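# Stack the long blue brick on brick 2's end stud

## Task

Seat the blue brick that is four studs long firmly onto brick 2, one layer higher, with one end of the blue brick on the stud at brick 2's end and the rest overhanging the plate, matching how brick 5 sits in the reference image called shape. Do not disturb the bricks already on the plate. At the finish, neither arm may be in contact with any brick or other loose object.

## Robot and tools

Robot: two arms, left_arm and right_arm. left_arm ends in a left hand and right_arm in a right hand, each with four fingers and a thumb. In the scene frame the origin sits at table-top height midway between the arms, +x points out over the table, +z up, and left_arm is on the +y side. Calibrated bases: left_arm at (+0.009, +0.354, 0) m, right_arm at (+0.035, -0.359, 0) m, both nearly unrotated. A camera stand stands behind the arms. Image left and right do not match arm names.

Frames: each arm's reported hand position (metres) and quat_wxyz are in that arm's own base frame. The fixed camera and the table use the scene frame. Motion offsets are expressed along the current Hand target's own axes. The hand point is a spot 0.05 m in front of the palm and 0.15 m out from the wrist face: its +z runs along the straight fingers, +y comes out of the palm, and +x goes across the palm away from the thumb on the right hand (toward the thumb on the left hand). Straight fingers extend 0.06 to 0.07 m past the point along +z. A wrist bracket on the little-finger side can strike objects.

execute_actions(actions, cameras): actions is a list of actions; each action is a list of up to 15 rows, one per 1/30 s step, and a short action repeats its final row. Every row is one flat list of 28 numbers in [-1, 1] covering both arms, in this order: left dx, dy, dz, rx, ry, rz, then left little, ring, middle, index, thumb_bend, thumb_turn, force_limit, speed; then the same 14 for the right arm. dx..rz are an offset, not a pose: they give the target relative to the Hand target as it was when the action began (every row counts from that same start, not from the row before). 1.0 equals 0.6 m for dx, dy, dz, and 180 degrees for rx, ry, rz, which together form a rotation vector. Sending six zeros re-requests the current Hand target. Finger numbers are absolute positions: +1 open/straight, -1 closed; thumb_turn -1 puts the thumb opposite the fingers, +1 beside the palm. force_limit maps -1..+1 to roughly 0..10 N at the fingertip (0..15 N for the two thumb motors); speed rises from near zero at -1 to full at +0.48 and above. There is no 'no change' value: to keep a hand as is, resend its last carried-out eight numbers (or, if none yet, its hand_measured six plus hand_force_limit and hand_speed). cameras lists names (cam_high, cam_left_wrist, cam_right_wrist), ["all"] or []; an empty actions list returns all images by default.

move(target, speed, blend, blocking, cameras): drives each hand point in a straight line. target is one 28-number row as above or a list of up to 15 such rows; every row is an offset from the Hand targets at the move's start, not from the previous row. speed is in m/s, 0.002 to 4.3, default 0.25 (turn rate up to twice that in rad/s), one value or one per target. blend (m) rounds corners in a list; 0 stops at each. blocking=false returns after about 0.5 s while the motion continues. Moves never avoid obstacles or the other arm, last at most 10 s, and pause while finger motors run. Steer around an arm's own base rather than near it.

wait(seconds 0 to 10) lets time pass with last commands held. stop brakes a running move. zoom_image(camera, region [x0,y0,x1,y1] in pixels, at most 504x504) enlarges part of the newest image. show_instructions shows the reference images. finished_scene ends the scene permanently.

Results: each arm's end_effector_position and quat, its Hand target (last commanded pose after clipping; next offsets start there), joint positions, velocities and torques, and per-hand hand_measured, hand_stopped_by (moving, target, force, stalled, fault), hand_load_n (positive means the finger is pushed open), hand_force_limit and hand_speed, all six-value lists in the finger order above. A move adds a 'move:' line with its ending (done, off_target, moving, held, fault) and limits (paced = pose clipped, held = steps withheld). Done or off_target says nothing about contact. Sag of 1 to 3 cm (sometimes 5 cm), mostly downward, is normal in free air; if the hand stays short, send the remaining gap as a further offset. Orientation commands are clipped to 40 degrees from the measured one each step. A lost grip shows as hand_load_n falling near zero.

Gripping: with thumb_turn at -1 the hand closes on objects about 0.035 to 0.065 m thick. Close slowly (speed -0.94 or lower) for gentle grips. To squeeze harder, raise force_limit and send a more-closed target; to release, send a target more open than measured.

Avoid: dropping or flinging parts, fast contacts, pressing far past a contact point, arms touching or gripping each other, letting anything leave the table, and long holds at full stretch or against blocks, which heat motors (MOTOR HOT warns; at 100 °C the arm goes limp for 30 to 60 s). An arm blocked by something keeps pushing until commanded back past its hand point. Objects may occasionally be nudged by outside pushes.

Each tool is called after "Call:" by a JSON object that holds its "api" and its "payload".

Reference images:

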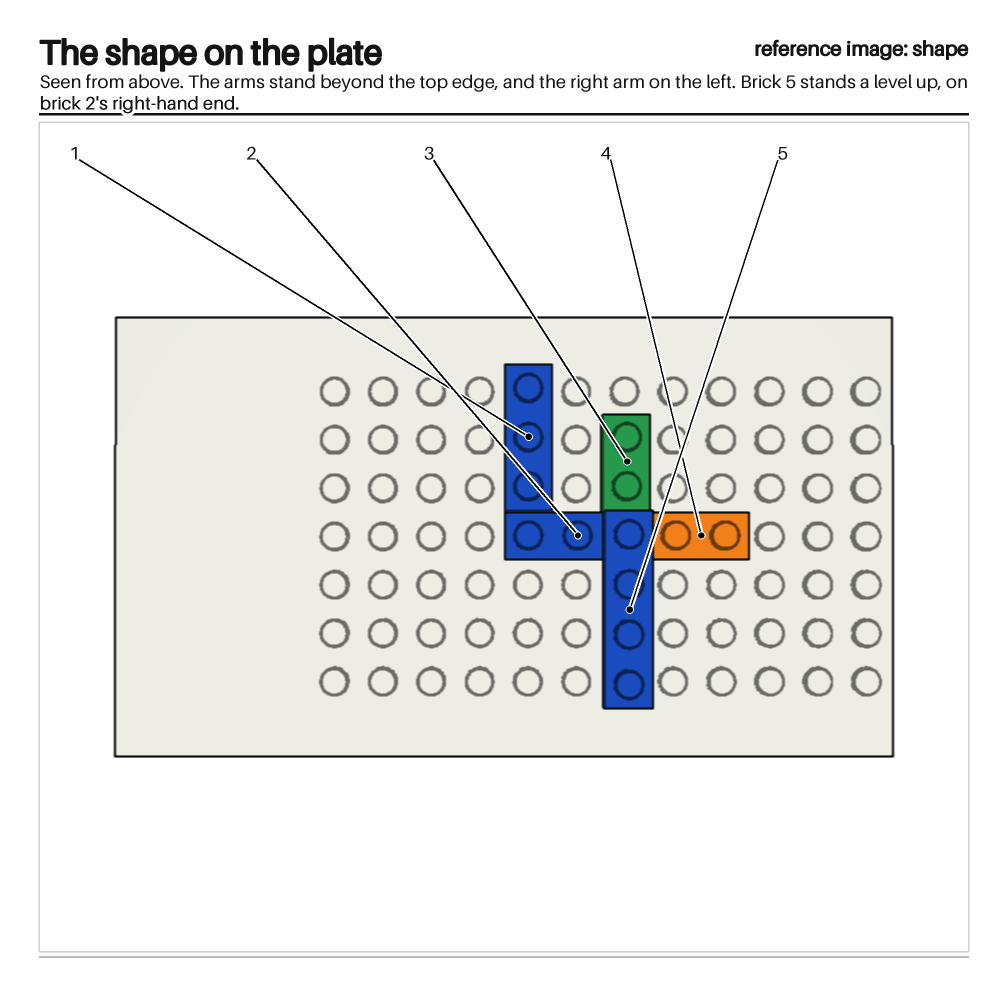

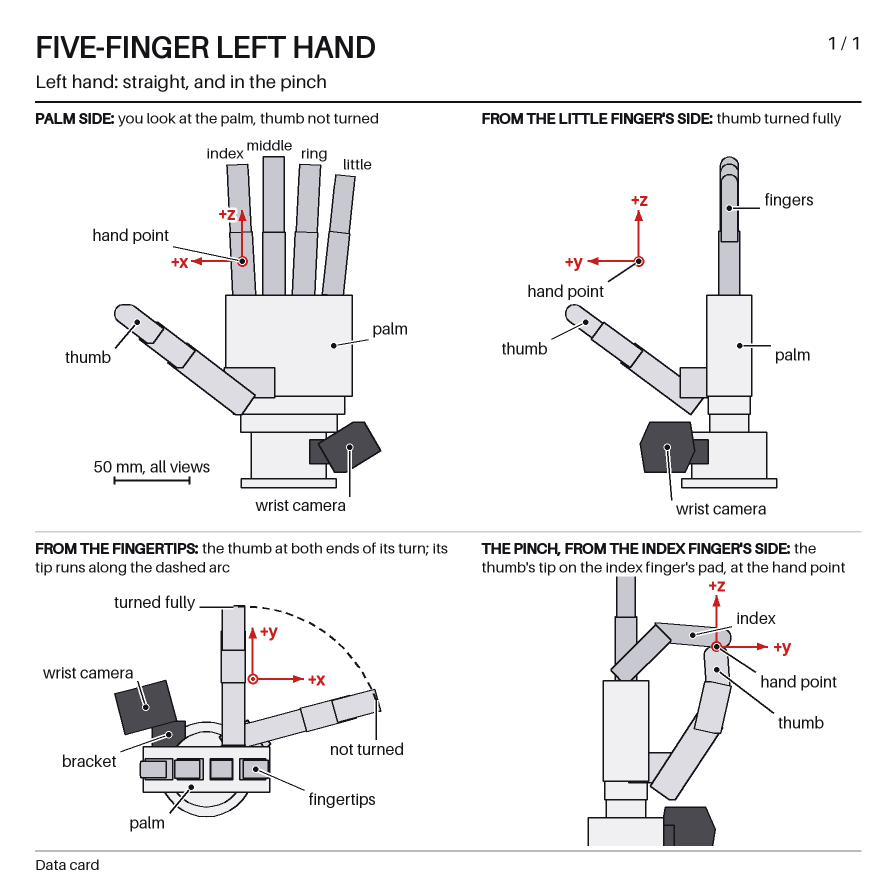

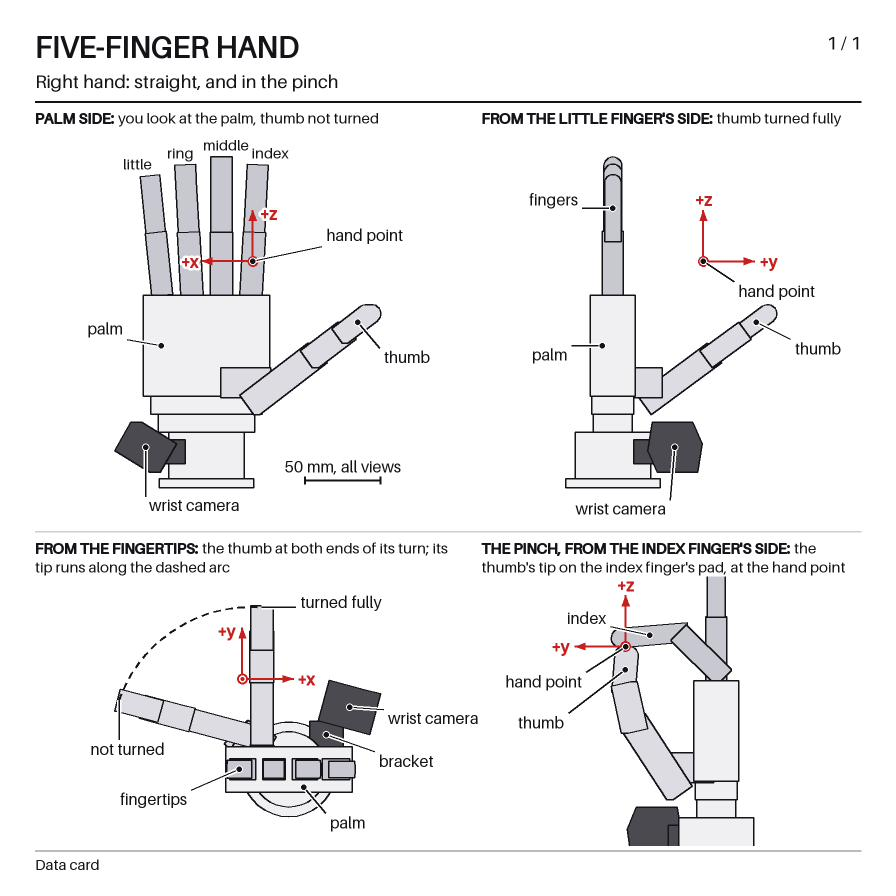

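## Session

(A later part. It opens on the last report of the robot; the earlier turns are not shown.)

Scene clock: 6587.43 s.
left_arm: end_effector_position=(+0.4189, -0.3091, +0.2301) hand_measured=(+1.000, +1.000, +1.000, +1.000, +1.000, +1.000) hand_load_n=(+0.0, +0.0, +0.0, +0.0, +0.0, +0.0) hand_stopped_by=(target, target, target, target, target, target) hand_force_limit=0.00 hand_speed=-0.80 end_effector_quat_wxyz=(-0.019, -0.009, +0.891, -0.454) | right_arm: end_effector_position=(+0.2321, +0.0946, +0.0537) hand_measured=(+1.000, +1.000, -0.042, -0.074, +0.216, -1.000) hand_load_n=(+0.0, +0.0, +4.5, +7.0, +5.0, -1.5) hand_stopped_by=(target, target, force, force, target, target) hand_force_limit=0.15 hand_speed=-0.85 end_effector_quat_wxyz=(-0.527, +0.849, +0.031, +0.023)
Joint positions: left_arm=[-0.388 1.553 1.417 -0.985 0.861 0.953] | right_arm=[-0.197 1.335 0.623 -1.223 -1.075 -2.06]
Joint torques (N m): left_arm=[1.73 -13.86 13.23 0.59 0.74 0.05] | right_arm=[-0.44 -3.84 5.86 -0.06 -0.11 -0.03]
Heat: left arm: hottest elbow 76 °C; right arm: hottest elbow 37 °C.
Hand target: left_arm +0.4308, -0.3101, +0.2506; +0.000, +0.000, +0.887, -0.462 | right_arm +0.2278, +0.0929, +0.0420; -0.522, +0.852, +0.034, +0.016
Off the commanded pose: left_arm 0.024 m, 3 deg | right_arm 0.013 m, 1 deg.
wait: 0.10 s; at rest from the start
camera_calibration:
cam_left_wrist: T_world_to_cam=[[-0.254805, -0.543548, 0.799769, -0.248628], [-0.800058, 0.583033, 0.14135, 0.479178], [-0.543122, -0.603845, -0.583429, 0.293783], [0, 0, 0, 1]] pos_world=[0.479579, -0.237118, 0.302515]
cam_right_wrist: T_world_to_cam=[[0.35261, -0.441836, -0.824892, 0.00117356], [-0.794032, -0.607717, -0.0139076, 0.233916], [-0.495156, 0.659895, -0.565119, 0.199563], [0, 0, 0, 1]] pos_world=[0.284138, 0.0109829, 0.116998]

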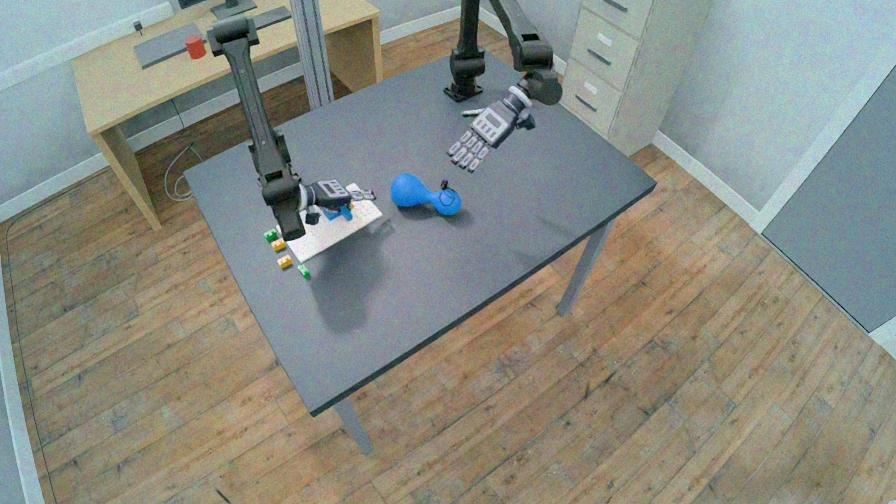

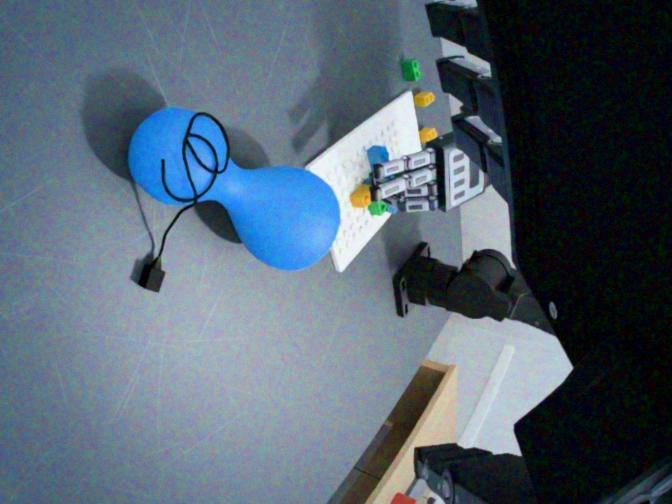

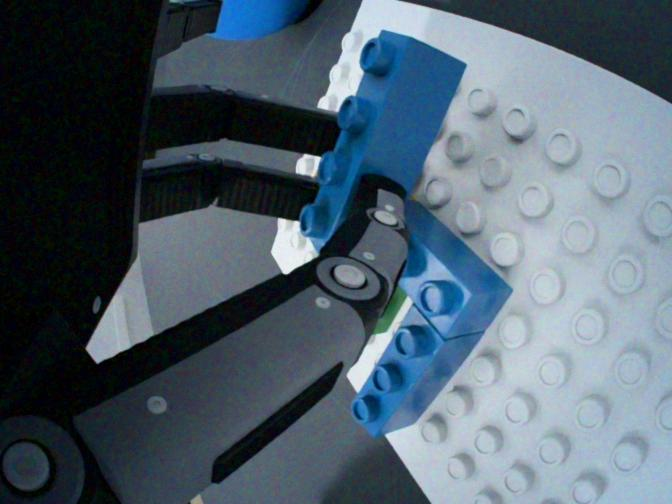

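Call:
{"api": "move", "payload": {"target": [0,0,0,0,0,0,1,1,1,1,1,1,0,-0.8,0.0032,-0.014,-0.0016,0,0,0,1,1,-0.35,-0.35,0.21,-1,0.15,-0.85], "speed": 0.05, "cameras": ["cam_right_wrist"]}}

Call:
{"api": "zoom_image", "payload": {"camera": "cam_right_wrist", "region": [290, 140, 410, 260]}}

Call:
{"api": "zoom_image", "payload": {"camera": "cam_right_wrist", "region": [390, 200, 530, 340]}}

Scene clock: 6624.53 s.
left_arm: end_effector_position=(+0.4189, -0.3091, +0.2301) hand_measured=(+1.000, +1.000, +1.000, +1.000, +1.000, +1.000) hand_load_n=(+0.0, +0.0, +0.0, +0.0, +0.0, +0.0) hand_stopped_by=(target, target, target, target, target, target) hand_force_limit=0.00 hand_speed=-0.80 end_effector_quat_wxyz=(-0.019, -0.009, +0.891, -0.454) | right_arm: end_effector_position=(+0.2320, +0.0947, +0.0540) hand_measured=(+1.000, +1.000, -0.042, -0.074, +0.216, -1.000) hand_load_n=(+0.0, +0.0, +4.5, +7.5, +5.5, -1.5) hand_stopped_by=(target, target, force, force, target, target) hand_force_limit=0.15 hand_speed=-0.85 end_effector_quat_wxyz=(-0.527, +0.849, +0.030, +0.022)
Joint positions: left_arm=[-0.388 1.553 1.417 -0.985 0.861 0.953] | right_arm=[-0.197 1.335 0.623 -1.223 -1.076 -2.058]
Joint torques (N m): left_arm=[1.79 -13.92 13.2 0.57 0.74 0.08] | right_arm=[0.15 -5.19 6.74 -0.49 -0.28 0.15]
Heat: left arm: hottest elbow 76 °C; right arm: hottest elbow 37 °C.
Hand target: left_arm +0.4308, -0.3101, +0.2506; +0.000, +0.000, +0.887, -0.462 | right_arm +0.2291, +0.0960, +0.0500; -0.522, +0.852, +0.034, +0.016
Off the commanded pose: left_arm 0.024 m, 3 deg | right_arm 0.005 m, 1 deg.
move: off_target (left_arm)
camera_calibration:
cam_right_wrist: T_world_to_cam=[[0.351263, -0.441881, -0.825442, 0.00186776], [-0.794501, -0.607121, -0.0130883, 0.233931], [-0.49536, 0.660413, -0.564335, 0.19952], [0, 0, 0, 1]] pos_world=[0.284037, 0.0110841, 0.1172]
Images, in order (width x height): cam_right_wrist 672x504.

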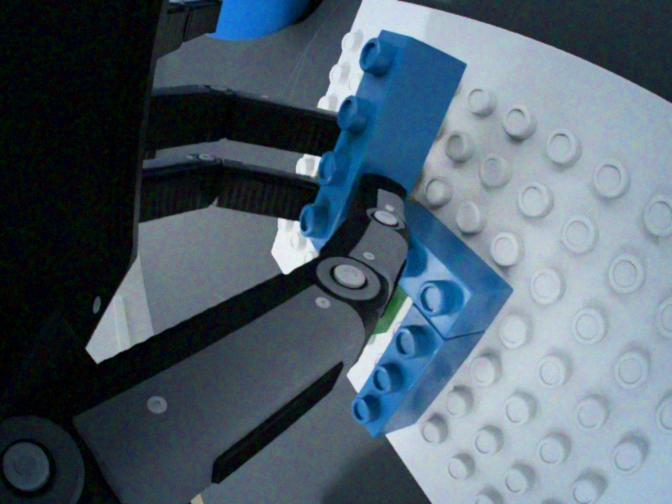

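Scaled by 4.200 from the camera's 672x504 image, which has a finer 960x720 frame.

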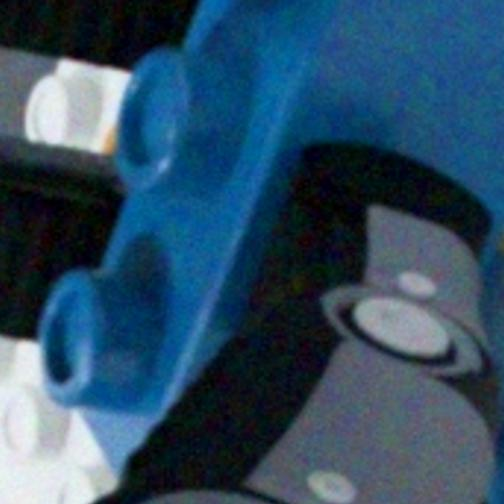

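Scaled by 3.600 from the camera's 672x504 image, which has a finer 960x720 frame.

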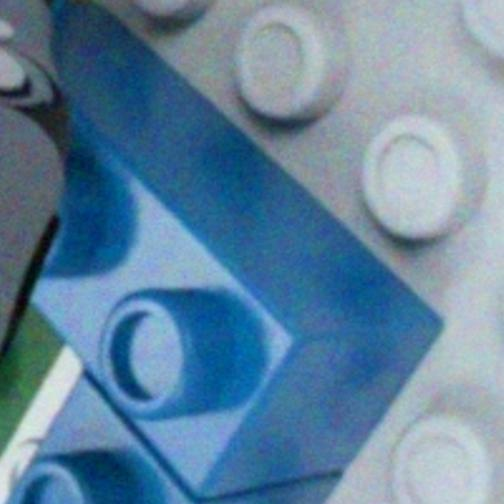

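Call:
{"api": "move", "payload": {"target": [0,0,0,0,0,0,1,1,1,1,1,1,0,-0.8,0,0,0,0,0,0,1,1,0.0,-0.03,0.26,-1,0.15,-0.94], "speed": 0.05, "cameras": ["cam_right_wrist"]}}

Call:
{"api": "zoom_image", "payload": {"camera": "cam_right_wrist", "region": [290, 20, 490, 220]}}

Scene clock: 6632.20 s.
left_arm: end_effector_position=(+0.4189, -0.3091, +0.2301) hand_measured=(+1.000, +1.000, +1.000, +1.000, +1.000, +1.000) hand_load_n=(+0.0, -0.5, +0.0, +0.0, +0.0, +0.0) hand_stopped_by=(target, target, target, target, target, target) hand_force_limit=0.00 hand_speed=-0.80 end_effector_quat_wxyz=(-0.019, -0.009, +0.891, -0.454) | right_arm: end_effector_position=(+0.2316, +0.0945, +0.0540) hand_measured=(+1.000, +1.000, +0.000, -0.032, +0.260, -1.000) hand_load_n=(+0.0, +0.0, +0.0, -4.5, +0.0, +0.0) hand_stopped_by=(target, target, target, target, target, target) hand_force_limit=0.15 hand_speed=-0.94 end_effector_quat_wxyz=(-0.526, +0.850, +0.029, +0.021)
Joint positions: left_arm=[-0.388 1.553 1.417 -0.985 0.861 0.953] | right_arm=[-0.197 1.334 0.623 -1.223 -1.074 -2.053]
Joint torques (N m): left_arm=[1.67 -13.98 13.2 0.57 0.74 0.05] | right_arm=[0.21 -5.13 6.64 -0.42 -0.34 0.13]
Heat: left arm: hottest elbow 76 °C; right arm: hottest elbow 37 °C.
Hand target: left_arm +0.4308, -0.3101, +0.2506; +0.000, +0.000, +0.887, -0.462 | right_arm +0.2291, +0.0960, +0.0500; -0.522, +0.852, +0.034, +0.016
Off the commanded pose: left_arm 0.024 m, 3 deg | right_arm 0.005 m, 1 deg.
move: off_target (left_arm)
camera_calibration:
cam_right_wrist: T_world_to_cam=[[0.347929, -0.444002, -0.825717, 0.00285967], [-0.79538, -0.606041, -0.00926695, 0.23344], [-0.496303, 0.659982, -0.564009, 0.19979], [0, 0, 0, 1]] pos_world=[0.283835, 0.0108864, 0.117208]
Images, in order (width x height): cam_right_wrist 672x504.

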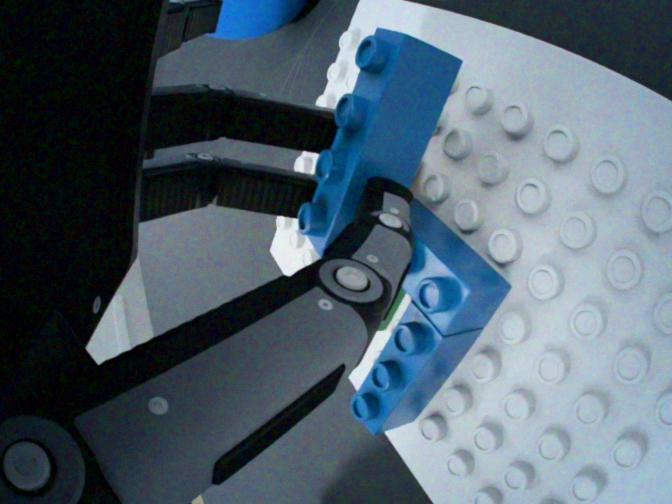

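Scaled by 2.520 from the camera's 672x504 image, which has a finer 960x720 frame.

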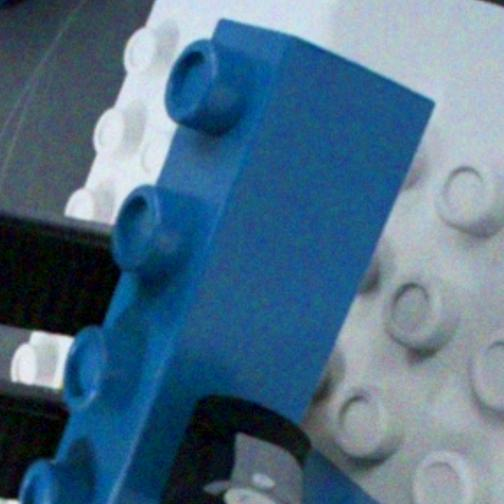

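Call:
{"api": "move", "payload": {"target": [0,0,0,0,0,0,1,1,1,1,1,1,0,-0.8,0.0102,-0.1483,-0.076,0,0,0,1,1,0.0,-0.03,0.26,-1,0.15,-0.94], "speed": 0.3, "cameras": ["all"]}}

Call:
{"api": "zoom_image", "payload": {"camera": "cam_left_wrist", "region": [330, 130, 430, 230]}}

Scene clock: 6651.83 s.
left_arm: end_effector_position=(+0.4189, -0.3091, +0.2301) hand_measured=(+1.000, +1.000, +1.000, +1.000, +1.000, +1.000) hand_load_n=(+0.0, +0.0, +0.0, +0.0, +0.0, -0.5) hand_stopped_by=(target, target, target, target, target, target) hand_force_limit=0.00 hand_speed=-0.80 end_effector_quat_wxyz=(-0.019, -0.009, +0.891, -0.454) | right_arm: end_effector_position=(+0.2161, +0.0996, +0.1396) hand_measured=(+1.000, +1.000, +0.000, -0.030, +0.260, -1.000) hand_load_n=(+0.0, +0.0, +0.0, +0.0, +0.0, +0.0) hand_stopped_by=(target, target, target, target, target, target) hand_force_limit=0.15 hand_speed=-0.94 end_effector_quat_wxyz=(-0.526, +0.850, +0.025, +0.003)
Joint positions: left_arm=[-0.388 1.553 1.417 -0.985 0.861 0.953] | right_arm=[-0.182 1.155 0.738 -1.54 -1.067 -2.041]
Joint torques (N m): left_arm=[1.73 -13.74 13.27 0.57 0.74 0.07] | right_arm=[-0.91 -4.25 12.23 -1.39 -0.62 0.04]
Heat: left arm: hottest elbow 76 °C; right arm: hottest elbow 37 °C.
Hand target: left_arm +0.4308, -0.3101, +0.2506; +0.000, +0.000, +0.887, -0.462 | right_arm +0.2290, +0.0958, +0.1502; -0.522, +0.852, +0.034, +0.016
Off the commanded pose: left_arm 0.024 m, 3 deg | right_arm 0.017 m, 2 deg.
move: off_target (left_arm, right_arm)
camera_calibration:
cam_left_wrist: T_world_to_cam=[[-0.254805, -0.543548, 0.799769, -0.248628], [-0.800058, 0.583033, 0.14135, 0.479178], [-0.543122, -0.603845, -0.583429, 0.293783], [0, 0, 0, 1]] pos_world=[0.479579, -0.237118, 0.302515]
cam_right_wrist: T_world_to_cam=[[0.324656, -0.441198, -0.836626, 0.0874863], [-0.787692, -0.615775, 0.0190638, 0.220312], [-0.523584, 0.652814, -0.547443, 0.241256], [0, 0, 0, 1]] pos_world=[0.271452, 0.0167661, 0.201067]

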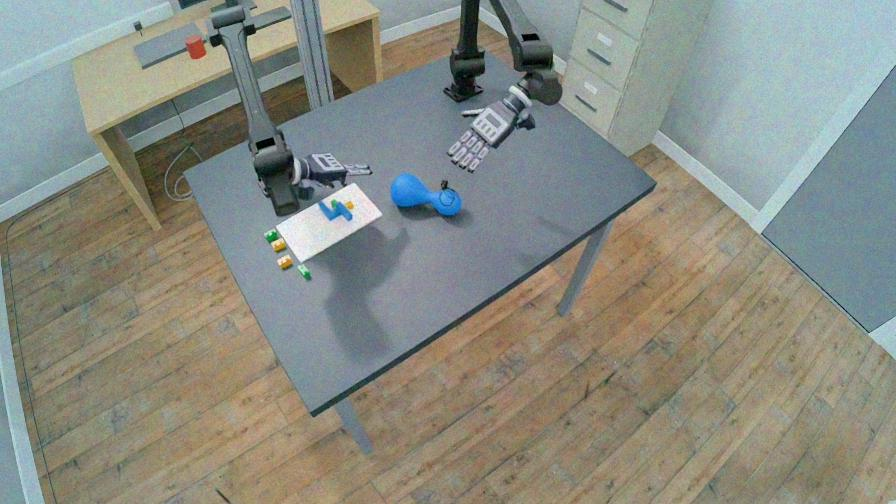

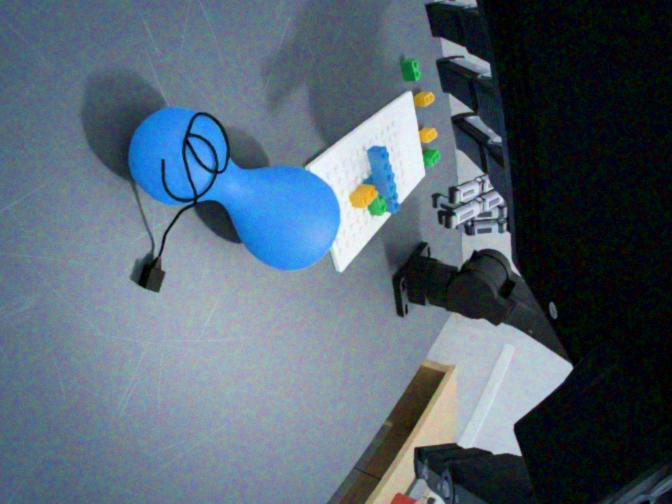

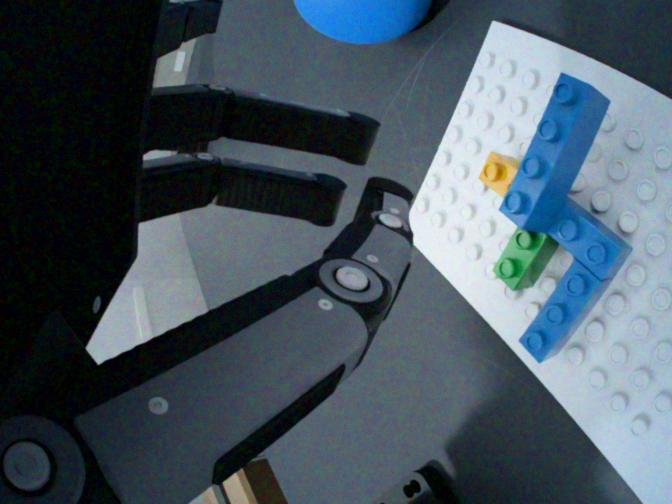

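Scaled by 5.040 from the camera's 672x504 image, which has a finer 960x720 frame.

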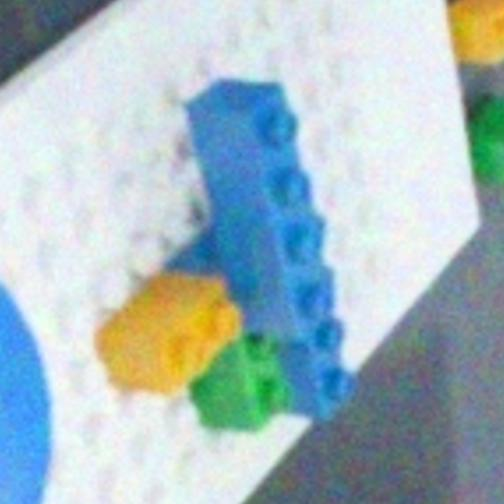

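Call:
{"api": "zoom_image", "payload": {"camera": "cam_right_wrist", "region": [440, 50, 660, 270]}}

Call:
{"api": "zoom_image", "payload": {"camera": "cam_right_wrist", "region": [500, 60, 600, 160]}}

Call:
{"api": "zoom_image", "payload": {"camera": "cam_right_wrist", "region": [490, 150, 620, 280]}}

Call:
{"api": "zoom_image", "payload": {"camera": "cam_left_wrist", "region": [345, 140, 405, 220]}}

Scaled by 2.291 from the camera's 672x504 image, which has a finer 960x720 frame.

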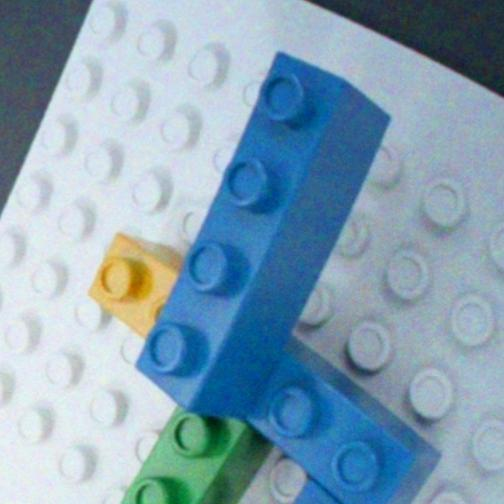

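Scaled by 5.040 from the camera's 672x504 image, which has a finer 960x720 frame.

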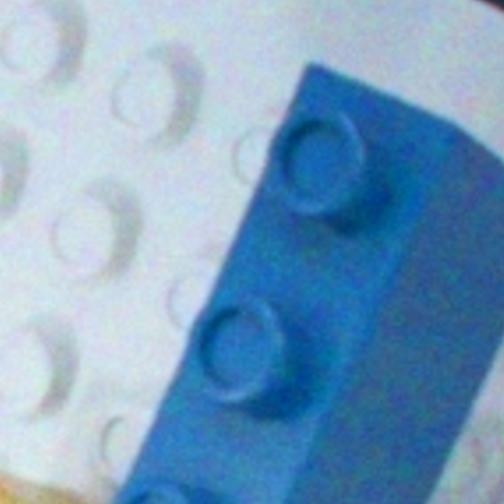

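Scaled by 3.877 from the camera's 672x504 image, which has a finer 960x720 frame.

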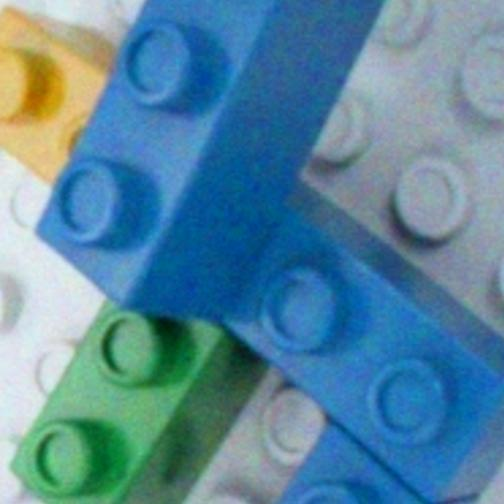

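Scaled by 6.300 from the camera's 672x504 image, which has a finer 960x720 frame.

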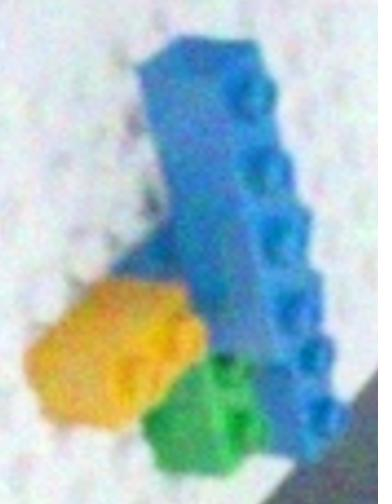

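Call:
{"api": "zoom_image", "payload": {"camera": "cam_left_wrist", "region": [350, 170, 404, 224]}}

Call:
{"api": "zoom_image", "payload": {"camera": "cam_left_wrist", "region": [300, 80, 440, 280]}}

Scaled by 9.333 from the camera's 672x504 image, which has a finer 960x720 frame.

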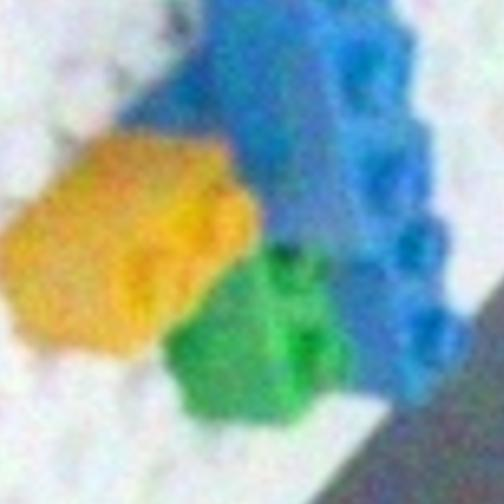

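Scaled by 2.520 from the camera's 672x504 image, which has a finer 960x720 frame.

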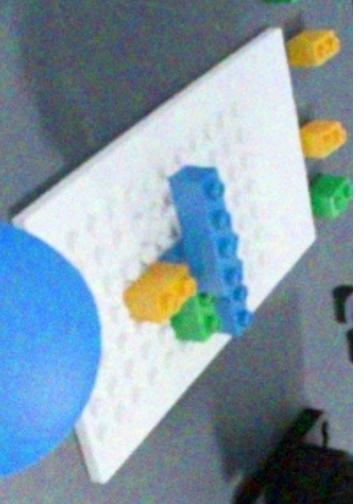

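Call:
{"api": "move", "payload": {"target": [0,0,0,0,0,0,1,1,1,1,1,1,0,-0.8,0.0343,0.0368,0.0134,0,0,0,1,1,1,1,1,1,0.15,0.3], "speed": 0.15, "cameras": ["cam_right_wrist"]}}

Scene clock: 6735.23 s.
left_arm: end_effector_position=(+0.4189, -0.3091, +0.2301) hand_measured=(+1.000, +1.000, +1.000, +1.000, +1.000, +1.000) hand_load_n=(+0.0, +0.0, +0.0, +0.0, +0.0, +0.0) hand_stopped_by=(target, target, target, target, target, target) hand_force_limit=0.00 hand_speed=-0.80 end_effector_quat_wxyz=(-0.019, -0.009, +0.891, -0.454) | right_arm: end_effector_position=(+0.2337, +0.0964, +0.1213) hand_measured=(+1.000, +1.000, +1.000, +1.000, +1.000, +1.000) hand_load_n=(+0.0, +0.0, +0.0, +0.0, +0.0, +0.0) hand_stopped_by=(target, target, target, target, target, target) hand_force_limit=0.15 hand_speed=0.30 end_effector_quat_wxyz=(-0.526, +0.850, +0.024, +0.002)
Joint positions: left_arm=[-0.388 1.553 1.417 -0.985 0.861 0.953] | right_arm=[-0.182 1.237 0.747 -1.472 -1.067 -2.043]
Joint torques (N m): left_arm=[1.61 -13.8 13.26 0.62 0.74 0.07] | right_arm=[-0.73 -4.48 11.9 -0.43 -0.76 0.14]
Heat: left arm: hottest elbow 76 °C; right arm: hottest elbow 42 °C.
Hand target: left_arm +0.4308, -0.3101, +0.2506; +0.000, +0.000, +0.887, -0.462 | right_arm +0.2512, +0.0939, +0.1283; -0.522, +0.852, +0.034, +0.016
Off the commanded pose: left_arm 0.024 m, 3 deg | right_arm 0.019 m, 2 deg.
move: off_target (left_arm, right_arm)
camera_calibration:
cam_right_wrist: T_world_to_cam=[[0.322263, -0.440347, -0.837998, 0.0657081], [-0.787269, -0.61625, 0.0210694, 0.232171], [-0.525694, 0.65294, -0.545266, 0.242817], [0, 0, 0, 1]] pos_world=[0.289253, 0.0134651, 0.182571]
Images, in order (width x height): cam_right_wrist 672x504.

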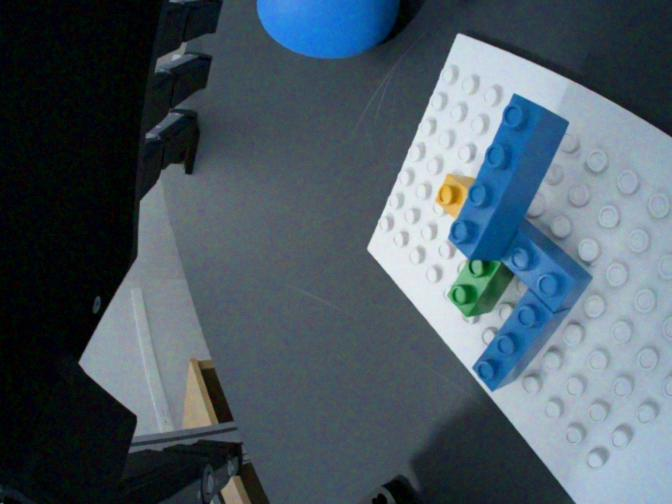

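Call:
{"api": "zoom_image", "payload": {"camera": "cam_right_wrist", "region": [430, 80, 610, 260]}}

Call:
{"api": "zoom_image", "payload": {"camera": "cam_right_wrist", "region": [430, 170, 530, 270]}}

Call:
{"api": "zoom_image", "payload": {"camera": "cam_right_wrist", "region": [480, 80, 580, 180]}}

Call:
{"api": "zoom_image", "payload": {"camera": "cam_right_wrist", "region": [480, 210, 620, 350]}}

Scaled by 2.800 from the camera's 672x504 image, which has a finer 960x720 frame.

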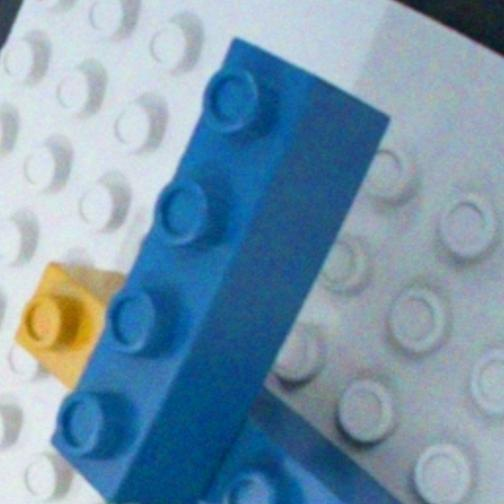

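Scaled by 5.040 from the camera's 672x504 image, which has a finer 960x720 frame.

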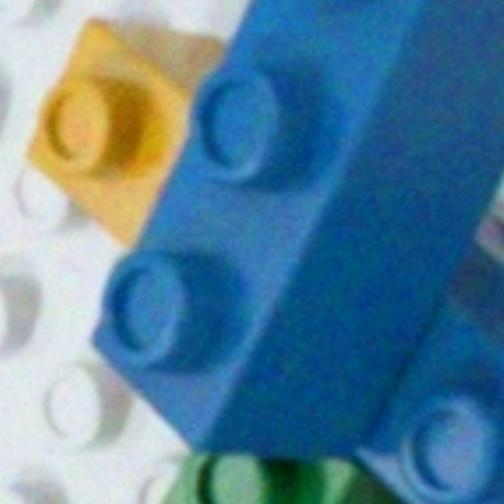

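Scaled by 5.040 from the camera's 672x504 image, which has a finer 960x720 frame.

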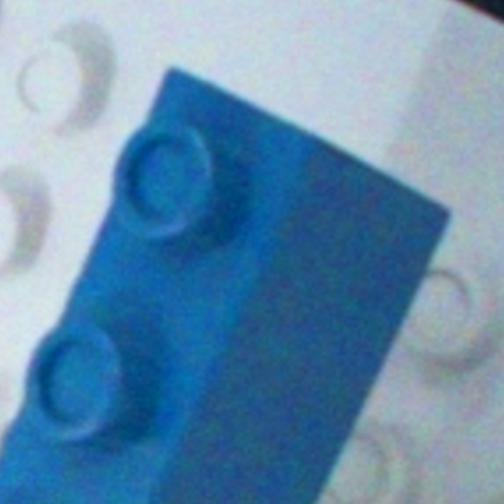

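Scaled by 3.600 from the camera's 672x504 image, which has a finer 960x720 frame.

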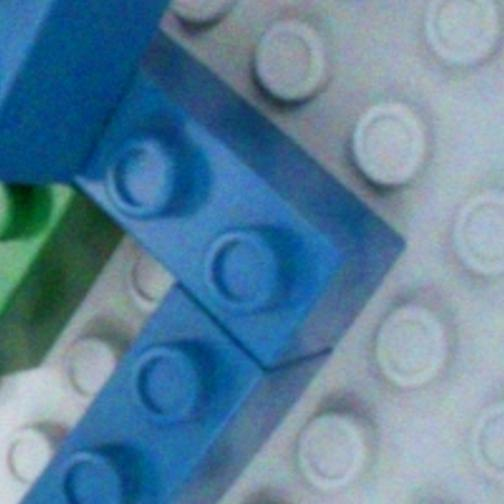

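Call:
{"api": "move", "payload": {"target": [0,0,0,0,0,0,1,1,1,1,1,1,0,-0.8,-0.0191,-0.0267,-0.1044,-0.3495,-0.0107,0.0228,-0.9,-0.9,-0.9,1,1,1,0.15,0.3], "speed": 0.3, "cameras": ["all"]}}

Call:
{"api": "zoom_image", "payload": {"camera": "cam_left_wrist", "region": [330, 100, 450, 220]}}

Scene clock: 6819.00 s.
left_arm: end_effector_position=(+0.4189, -0.3091, +0.2301) hand_measured=(+1.000, +1.000, +1.000, +1.000, +1.000, +1.000) hand_load_n=(+0.0, +0.0, +0.0, +0.0, +0.0, +0.0) hand_stopped_by=(target, target, target, target, target, target) hand_force_limit=0.00 hand_speed=-0.80 end_effector_quat_wxyz=(-0.019, -0.009, +0.891, -0.454) | right_arm: end_effector_position=(+0.2264, +0.0380, +0.1564) hand_measured=(-0.900, -0.900, -0.900, +1.000, +1.000, +1.000) hand_load_n=(+0.0, +0.0, +0.0, +0.0, +0.0, +0.0) hand_stopped_by=(target, target, target, target, target, target) hand_force_limit=0.15 hand_speed=0.30 end_effector_quat_wxyz=(+0.002, +1.000, +0.000, -0.012)
Joint positions: left_arm=[-0.388 1.553 1.417 -0.985 0.861 0.953] | right_arm=[0.363 1.091 0.895 -1.399 -0.005 -1.208]
Joint torques (N m): left_arm=[1.67 -13.8 13.2 0.64 0.74 0.07] | right_arm=[-0.09 -3.84 14.11 -0.75 0.14 0.22]
Heat: left arm: hottest elbow 76 °C; right arm: hottest elbow 45 °C.
Hand target: left_arm +0.4308, -0.3101, +0.2506; +0.000, +0.000, +0.887, -0.462 | right_arm +0.2390, +0.0448, +0.1701; -0.001, +1.000, +0.000, +0.000
Off the commanded pose: left_arm 0.024 m, 3 deg | right_arm 0.020 m, 1 deg.
move: off_target (left_arm, right_arm)
camera_calibration:
cam_left_wrist: T_world_to_cam=[[-0.254805, -0.543548, 0.799769, -0.248628], [-0.800058, 0.583033, 0.14135, 0.479178], [-0.543122, -0.603845, -0.583429, 0.293783], [0, 0, 0, 1]] pos_world=[0.479579, -0.237118, 0.302515]
cam_right_wrist: T_world_to_cam=[[0.281279, -0.959318, 0.0243193, -0.0340981], [-0.796342, -0.219203, 0.563728, 0.0919031], [-0.535464, -0.177932, -0.825602, 0.373802], [0, 0, 0, 1]] pos_world=[0.282935, 0.0539455, 0.257632]

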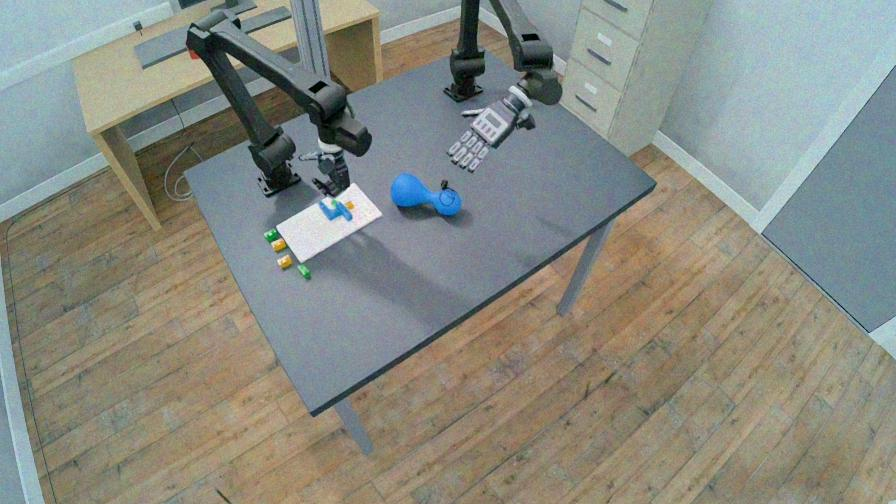

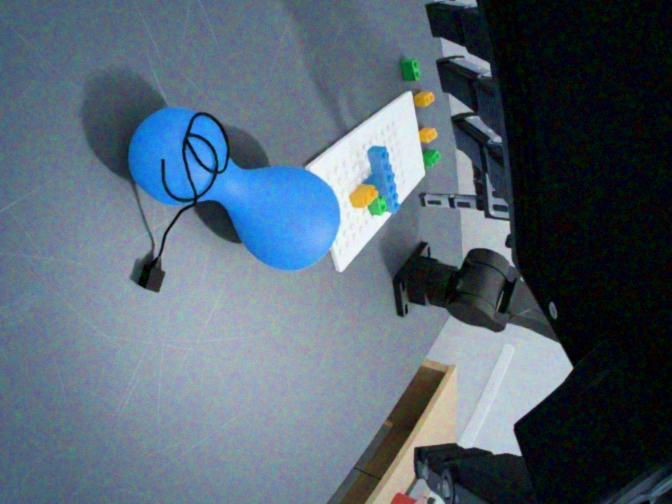

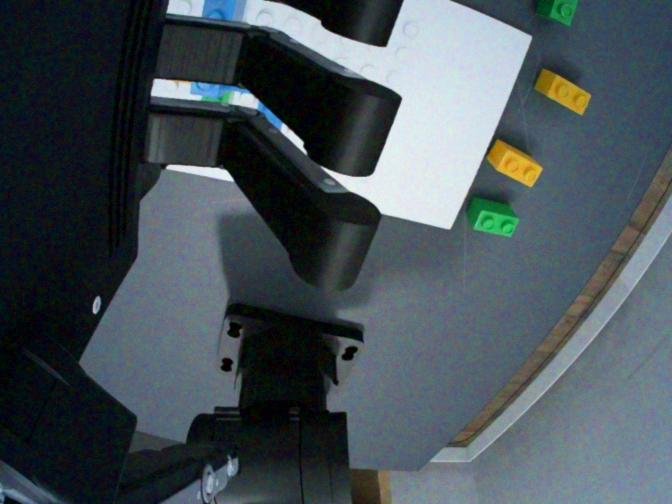

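Scaled by 4.200 from the camera's 672x504 image, which has a finer 960x720 frame.

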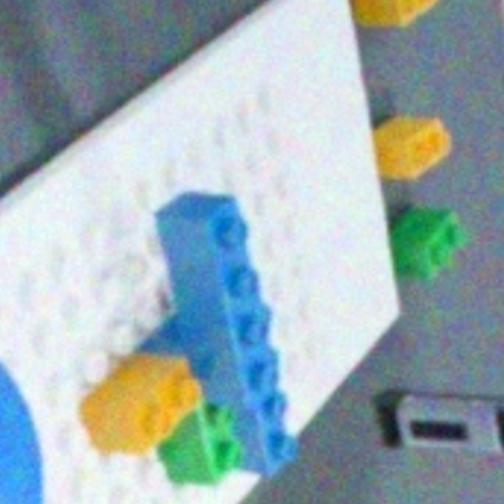

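Call:
{"api": "move", "payload": {"target": [0,0,0,0,0,0,1,1,1,1,1,1,0,-0.8,-0.0033,-0.0033,0.0683,0,0,0,-0.9,-0.9,-0.9,1,1,1,0.15,0.3], "speed": 0.12, "cameras": ["cam_left_wrist","cam_right_wrist"]}}

Call:
{"api": "zoom_image", "payload": {"camera": "cam_left_wrist", "region": [340, 130, 430, 220]}}

Scene clock: 6834.40 s.
left_arm: end_effector_position=(+0.4189, -0.3091, +0.2301) hand_measured=(+1.000, +1.000, +1.000, +1.000, +1.000, +1.000) hand_load_n=(+0.0, +0.0, +0.0, +0.0, +0.0, +0.0) hand_stopped_by=(target, target, target, target, target, target) hand_force_limit=0.00 hand_speed=-0.80 end_effector_quat_wxyz=(-0.019, -0.009, +0.891, -0.454) | right_arm: end_effector_position=(+0.2369, +0.0443, +0.1341) hand_measured=(-0.900, -0.900, -0.900, +1.000, +1.000, +1.000) hand_load_n=(+0.0, +0.0, +0.0, +0.0, +0.0, +0.0) hand_stopped_by=(target, target, target, target, target, target) hand_force_limit=0.15 hand_speed=0.30 end_effector_quat_wxyz=(-0.003, +1.000, -0.001, +0.002)
Joint positions: left_arm=[-0.388 1.553 1.417 -0.985 0.861 0.953] | right_arm=[0.37 1.116 0.857 -1.305 -0.004 -1.198]
Joint torques (N m): left_arm=[1.67 -13.92 13.27 0.58 0.74 0.06] | right_arm=[-0.09 -4.19 9.24 0.18 0.14 0.21]
Heat: left arm: hottest elbow 76 °C; right arm: hottest elbow 45 °C.
Hand target: left_arm +0.4308, -0.3101, +0.2506; +0.000, +0.000, +0.887, -0.462 | right_arm +0.2370, +0.0468, +0.1292; -0.001, +1.000, +0.000, +0.000
Off the commanded pose: left_arm 0.024 m, 3 deg | right_arm 0.006 m, 0 deg.
move: off_target (left_arm)
camera_calibration:
cam_left_wrist: T_world_to_cam=[[-0.254805, -0.543548, 0.799769, -0.248628], [-0.800058, 0.583033, 0.14135, 0.479178], [-0.543122, -0.603845, -0.583429, 0.293783], [0, 0, 0, 1]] pos_world=[0.479579, -0.237118, 0.302515]
cam_right_wrist: T_world_to_cam=[[0.278045, -0.96031, 0.0222724, -0.029454], [-0.813115, -0.222956, 0.537713, 0.121869], [-0.511405, -0.167619, -0.842834, 0.358258], [0, 0, 0, 1]] pos_world=[0.290498, 0.0589371, 0.237078]
Images, in order (width x height): cam_left_wrist 672x504, cam_right_wrist 672x504.

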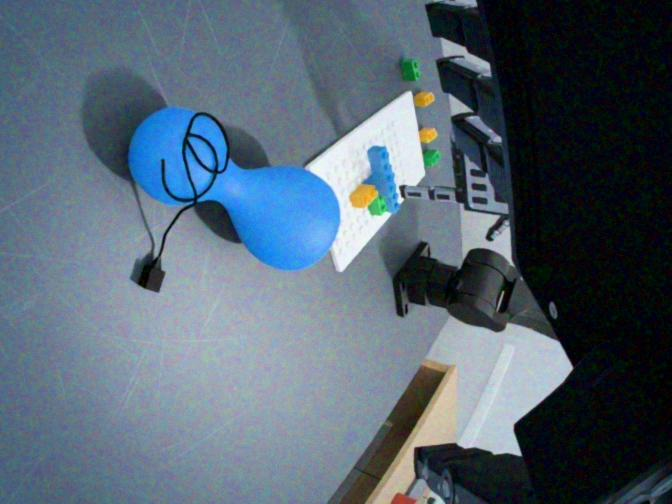

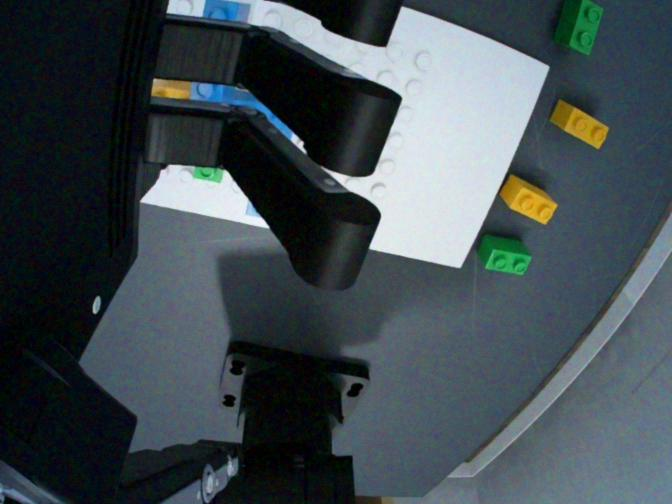

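Scaled by 5.600 from the camera's 672x504 image, which has a finer 960x720 frame.

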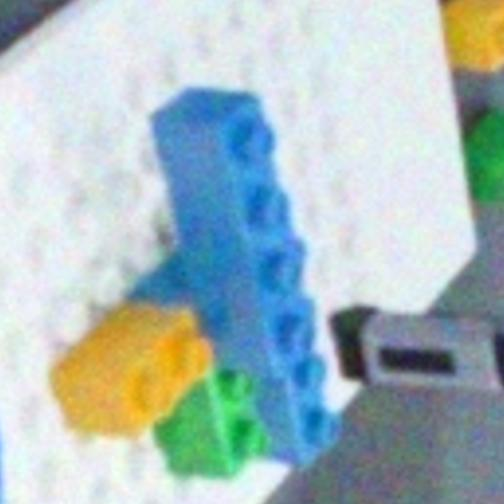

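Call:
{"api": "move", "payload": {"target": [[0,0,0,0,0,0,1,1,1,1,1,1,0,-0.8,0.0025,0.0017,0.042,0,0,0,-0.9,-0.9,-0.9,1,1,1,0.15,0.3],[0,0,0,0,0,0,1,1,1,1,1,1,0,-0.8,0.0025,0.0017,-0.1583,0,0,0,-0.9,-0.9,-0.9,1,1,1,0.15,0.3]], "speed": [0.06,0.25], "cameras": ["cam_left_wrist"]}}

Call:
{"api": "zoom_image", "payload": {"camera": "cam_left_wrist", "region": [340, 130, 430, 220]}}

Scene clock: 6852.63 s.
left_arm: end_effector_position=(+0.4189, -0.3091, +0.2301) hand_measured=(+1.000, +1.000, +1.000, +1.000, +1.000, +1.000) hand_load_n=(+0.0, +0.0, +0.0, +0.0, +0.0, +0.0) hand_stopped_by=(target, target, target, target, target, target) hand_force_limit=0.00 hand_speed=-0.80 end_effector_quat_wxyz=(-0.019, -0.009, +0.891, -0.454) | right_arm: end_effector_position=(+0.2285, +0.0406, +0.2102) hand_measured=(-0.900, -0.900, -0.900, +1.000, +1.000, +1.000) hand_load_n=(+0.0, +0.0, +0.5, +0.0, -0.5, +0.0) hand_stopped_by=(target, target, target, target, target, target) hand_force_limit=0.15 hand_speed=0.30 end_effector_quat_wxyz=(+0.004, +1.000, -0.001, -0.013)
Joint positions: left_arm=[-0.388 1.553 1.417 -0.985 0.861 0.953] | right_arm=[0.37 1.082 1.03 -1.545 -0.003 -1.198]
Joint torques (N m): left_arm=[1.79 -14.04 13.24 0.58 0.74 0.07] | right_arm=[-0.21 -4.42 14.2 -0.62 0.05 0.16]
Heat: left arm: hottest elbow 76 °C; right arm: hottest elbow 45 °C.
Hand target: left_arm +0.4308, -0.3101, +0.2506; +0.000, +0.000, +0.887, -0.462 | right_arm +0.2385, +0.0457, +0.2242; -0.001, +1.000, +0.000, +0.000
Off the commanded pose: left_arm 0.024 m, 3 deg | right_arm 0.018 m, 2 deg.
move: off_target (left_arm, right_arm)
camera_calibration:
cam_left_wrist: T_world_to_cam=[[-0.254805, -0.543548, 0.799769, -0.248628], [-0.800058, 0.583033, 0.14135, 0.479178], [-0.543122, -0.603845, -0.583429, 0.293783], [0, 0, 0, 1]] pos_world=[0.479579, -0.237118, 0.302515]
Images, in order (width x height): cam_left_wrist 672x504.

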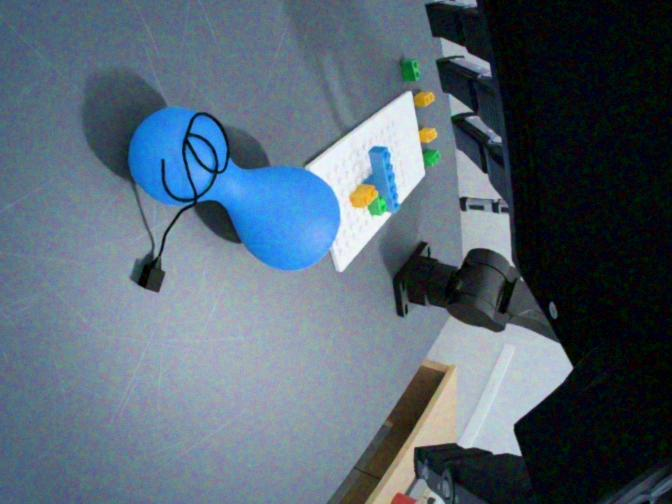

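Scaled by 5.600 from the camera's 672x504 image, which has a finer 960x720 frame.

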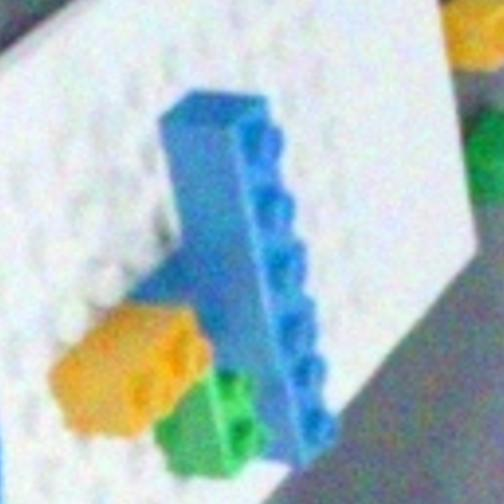

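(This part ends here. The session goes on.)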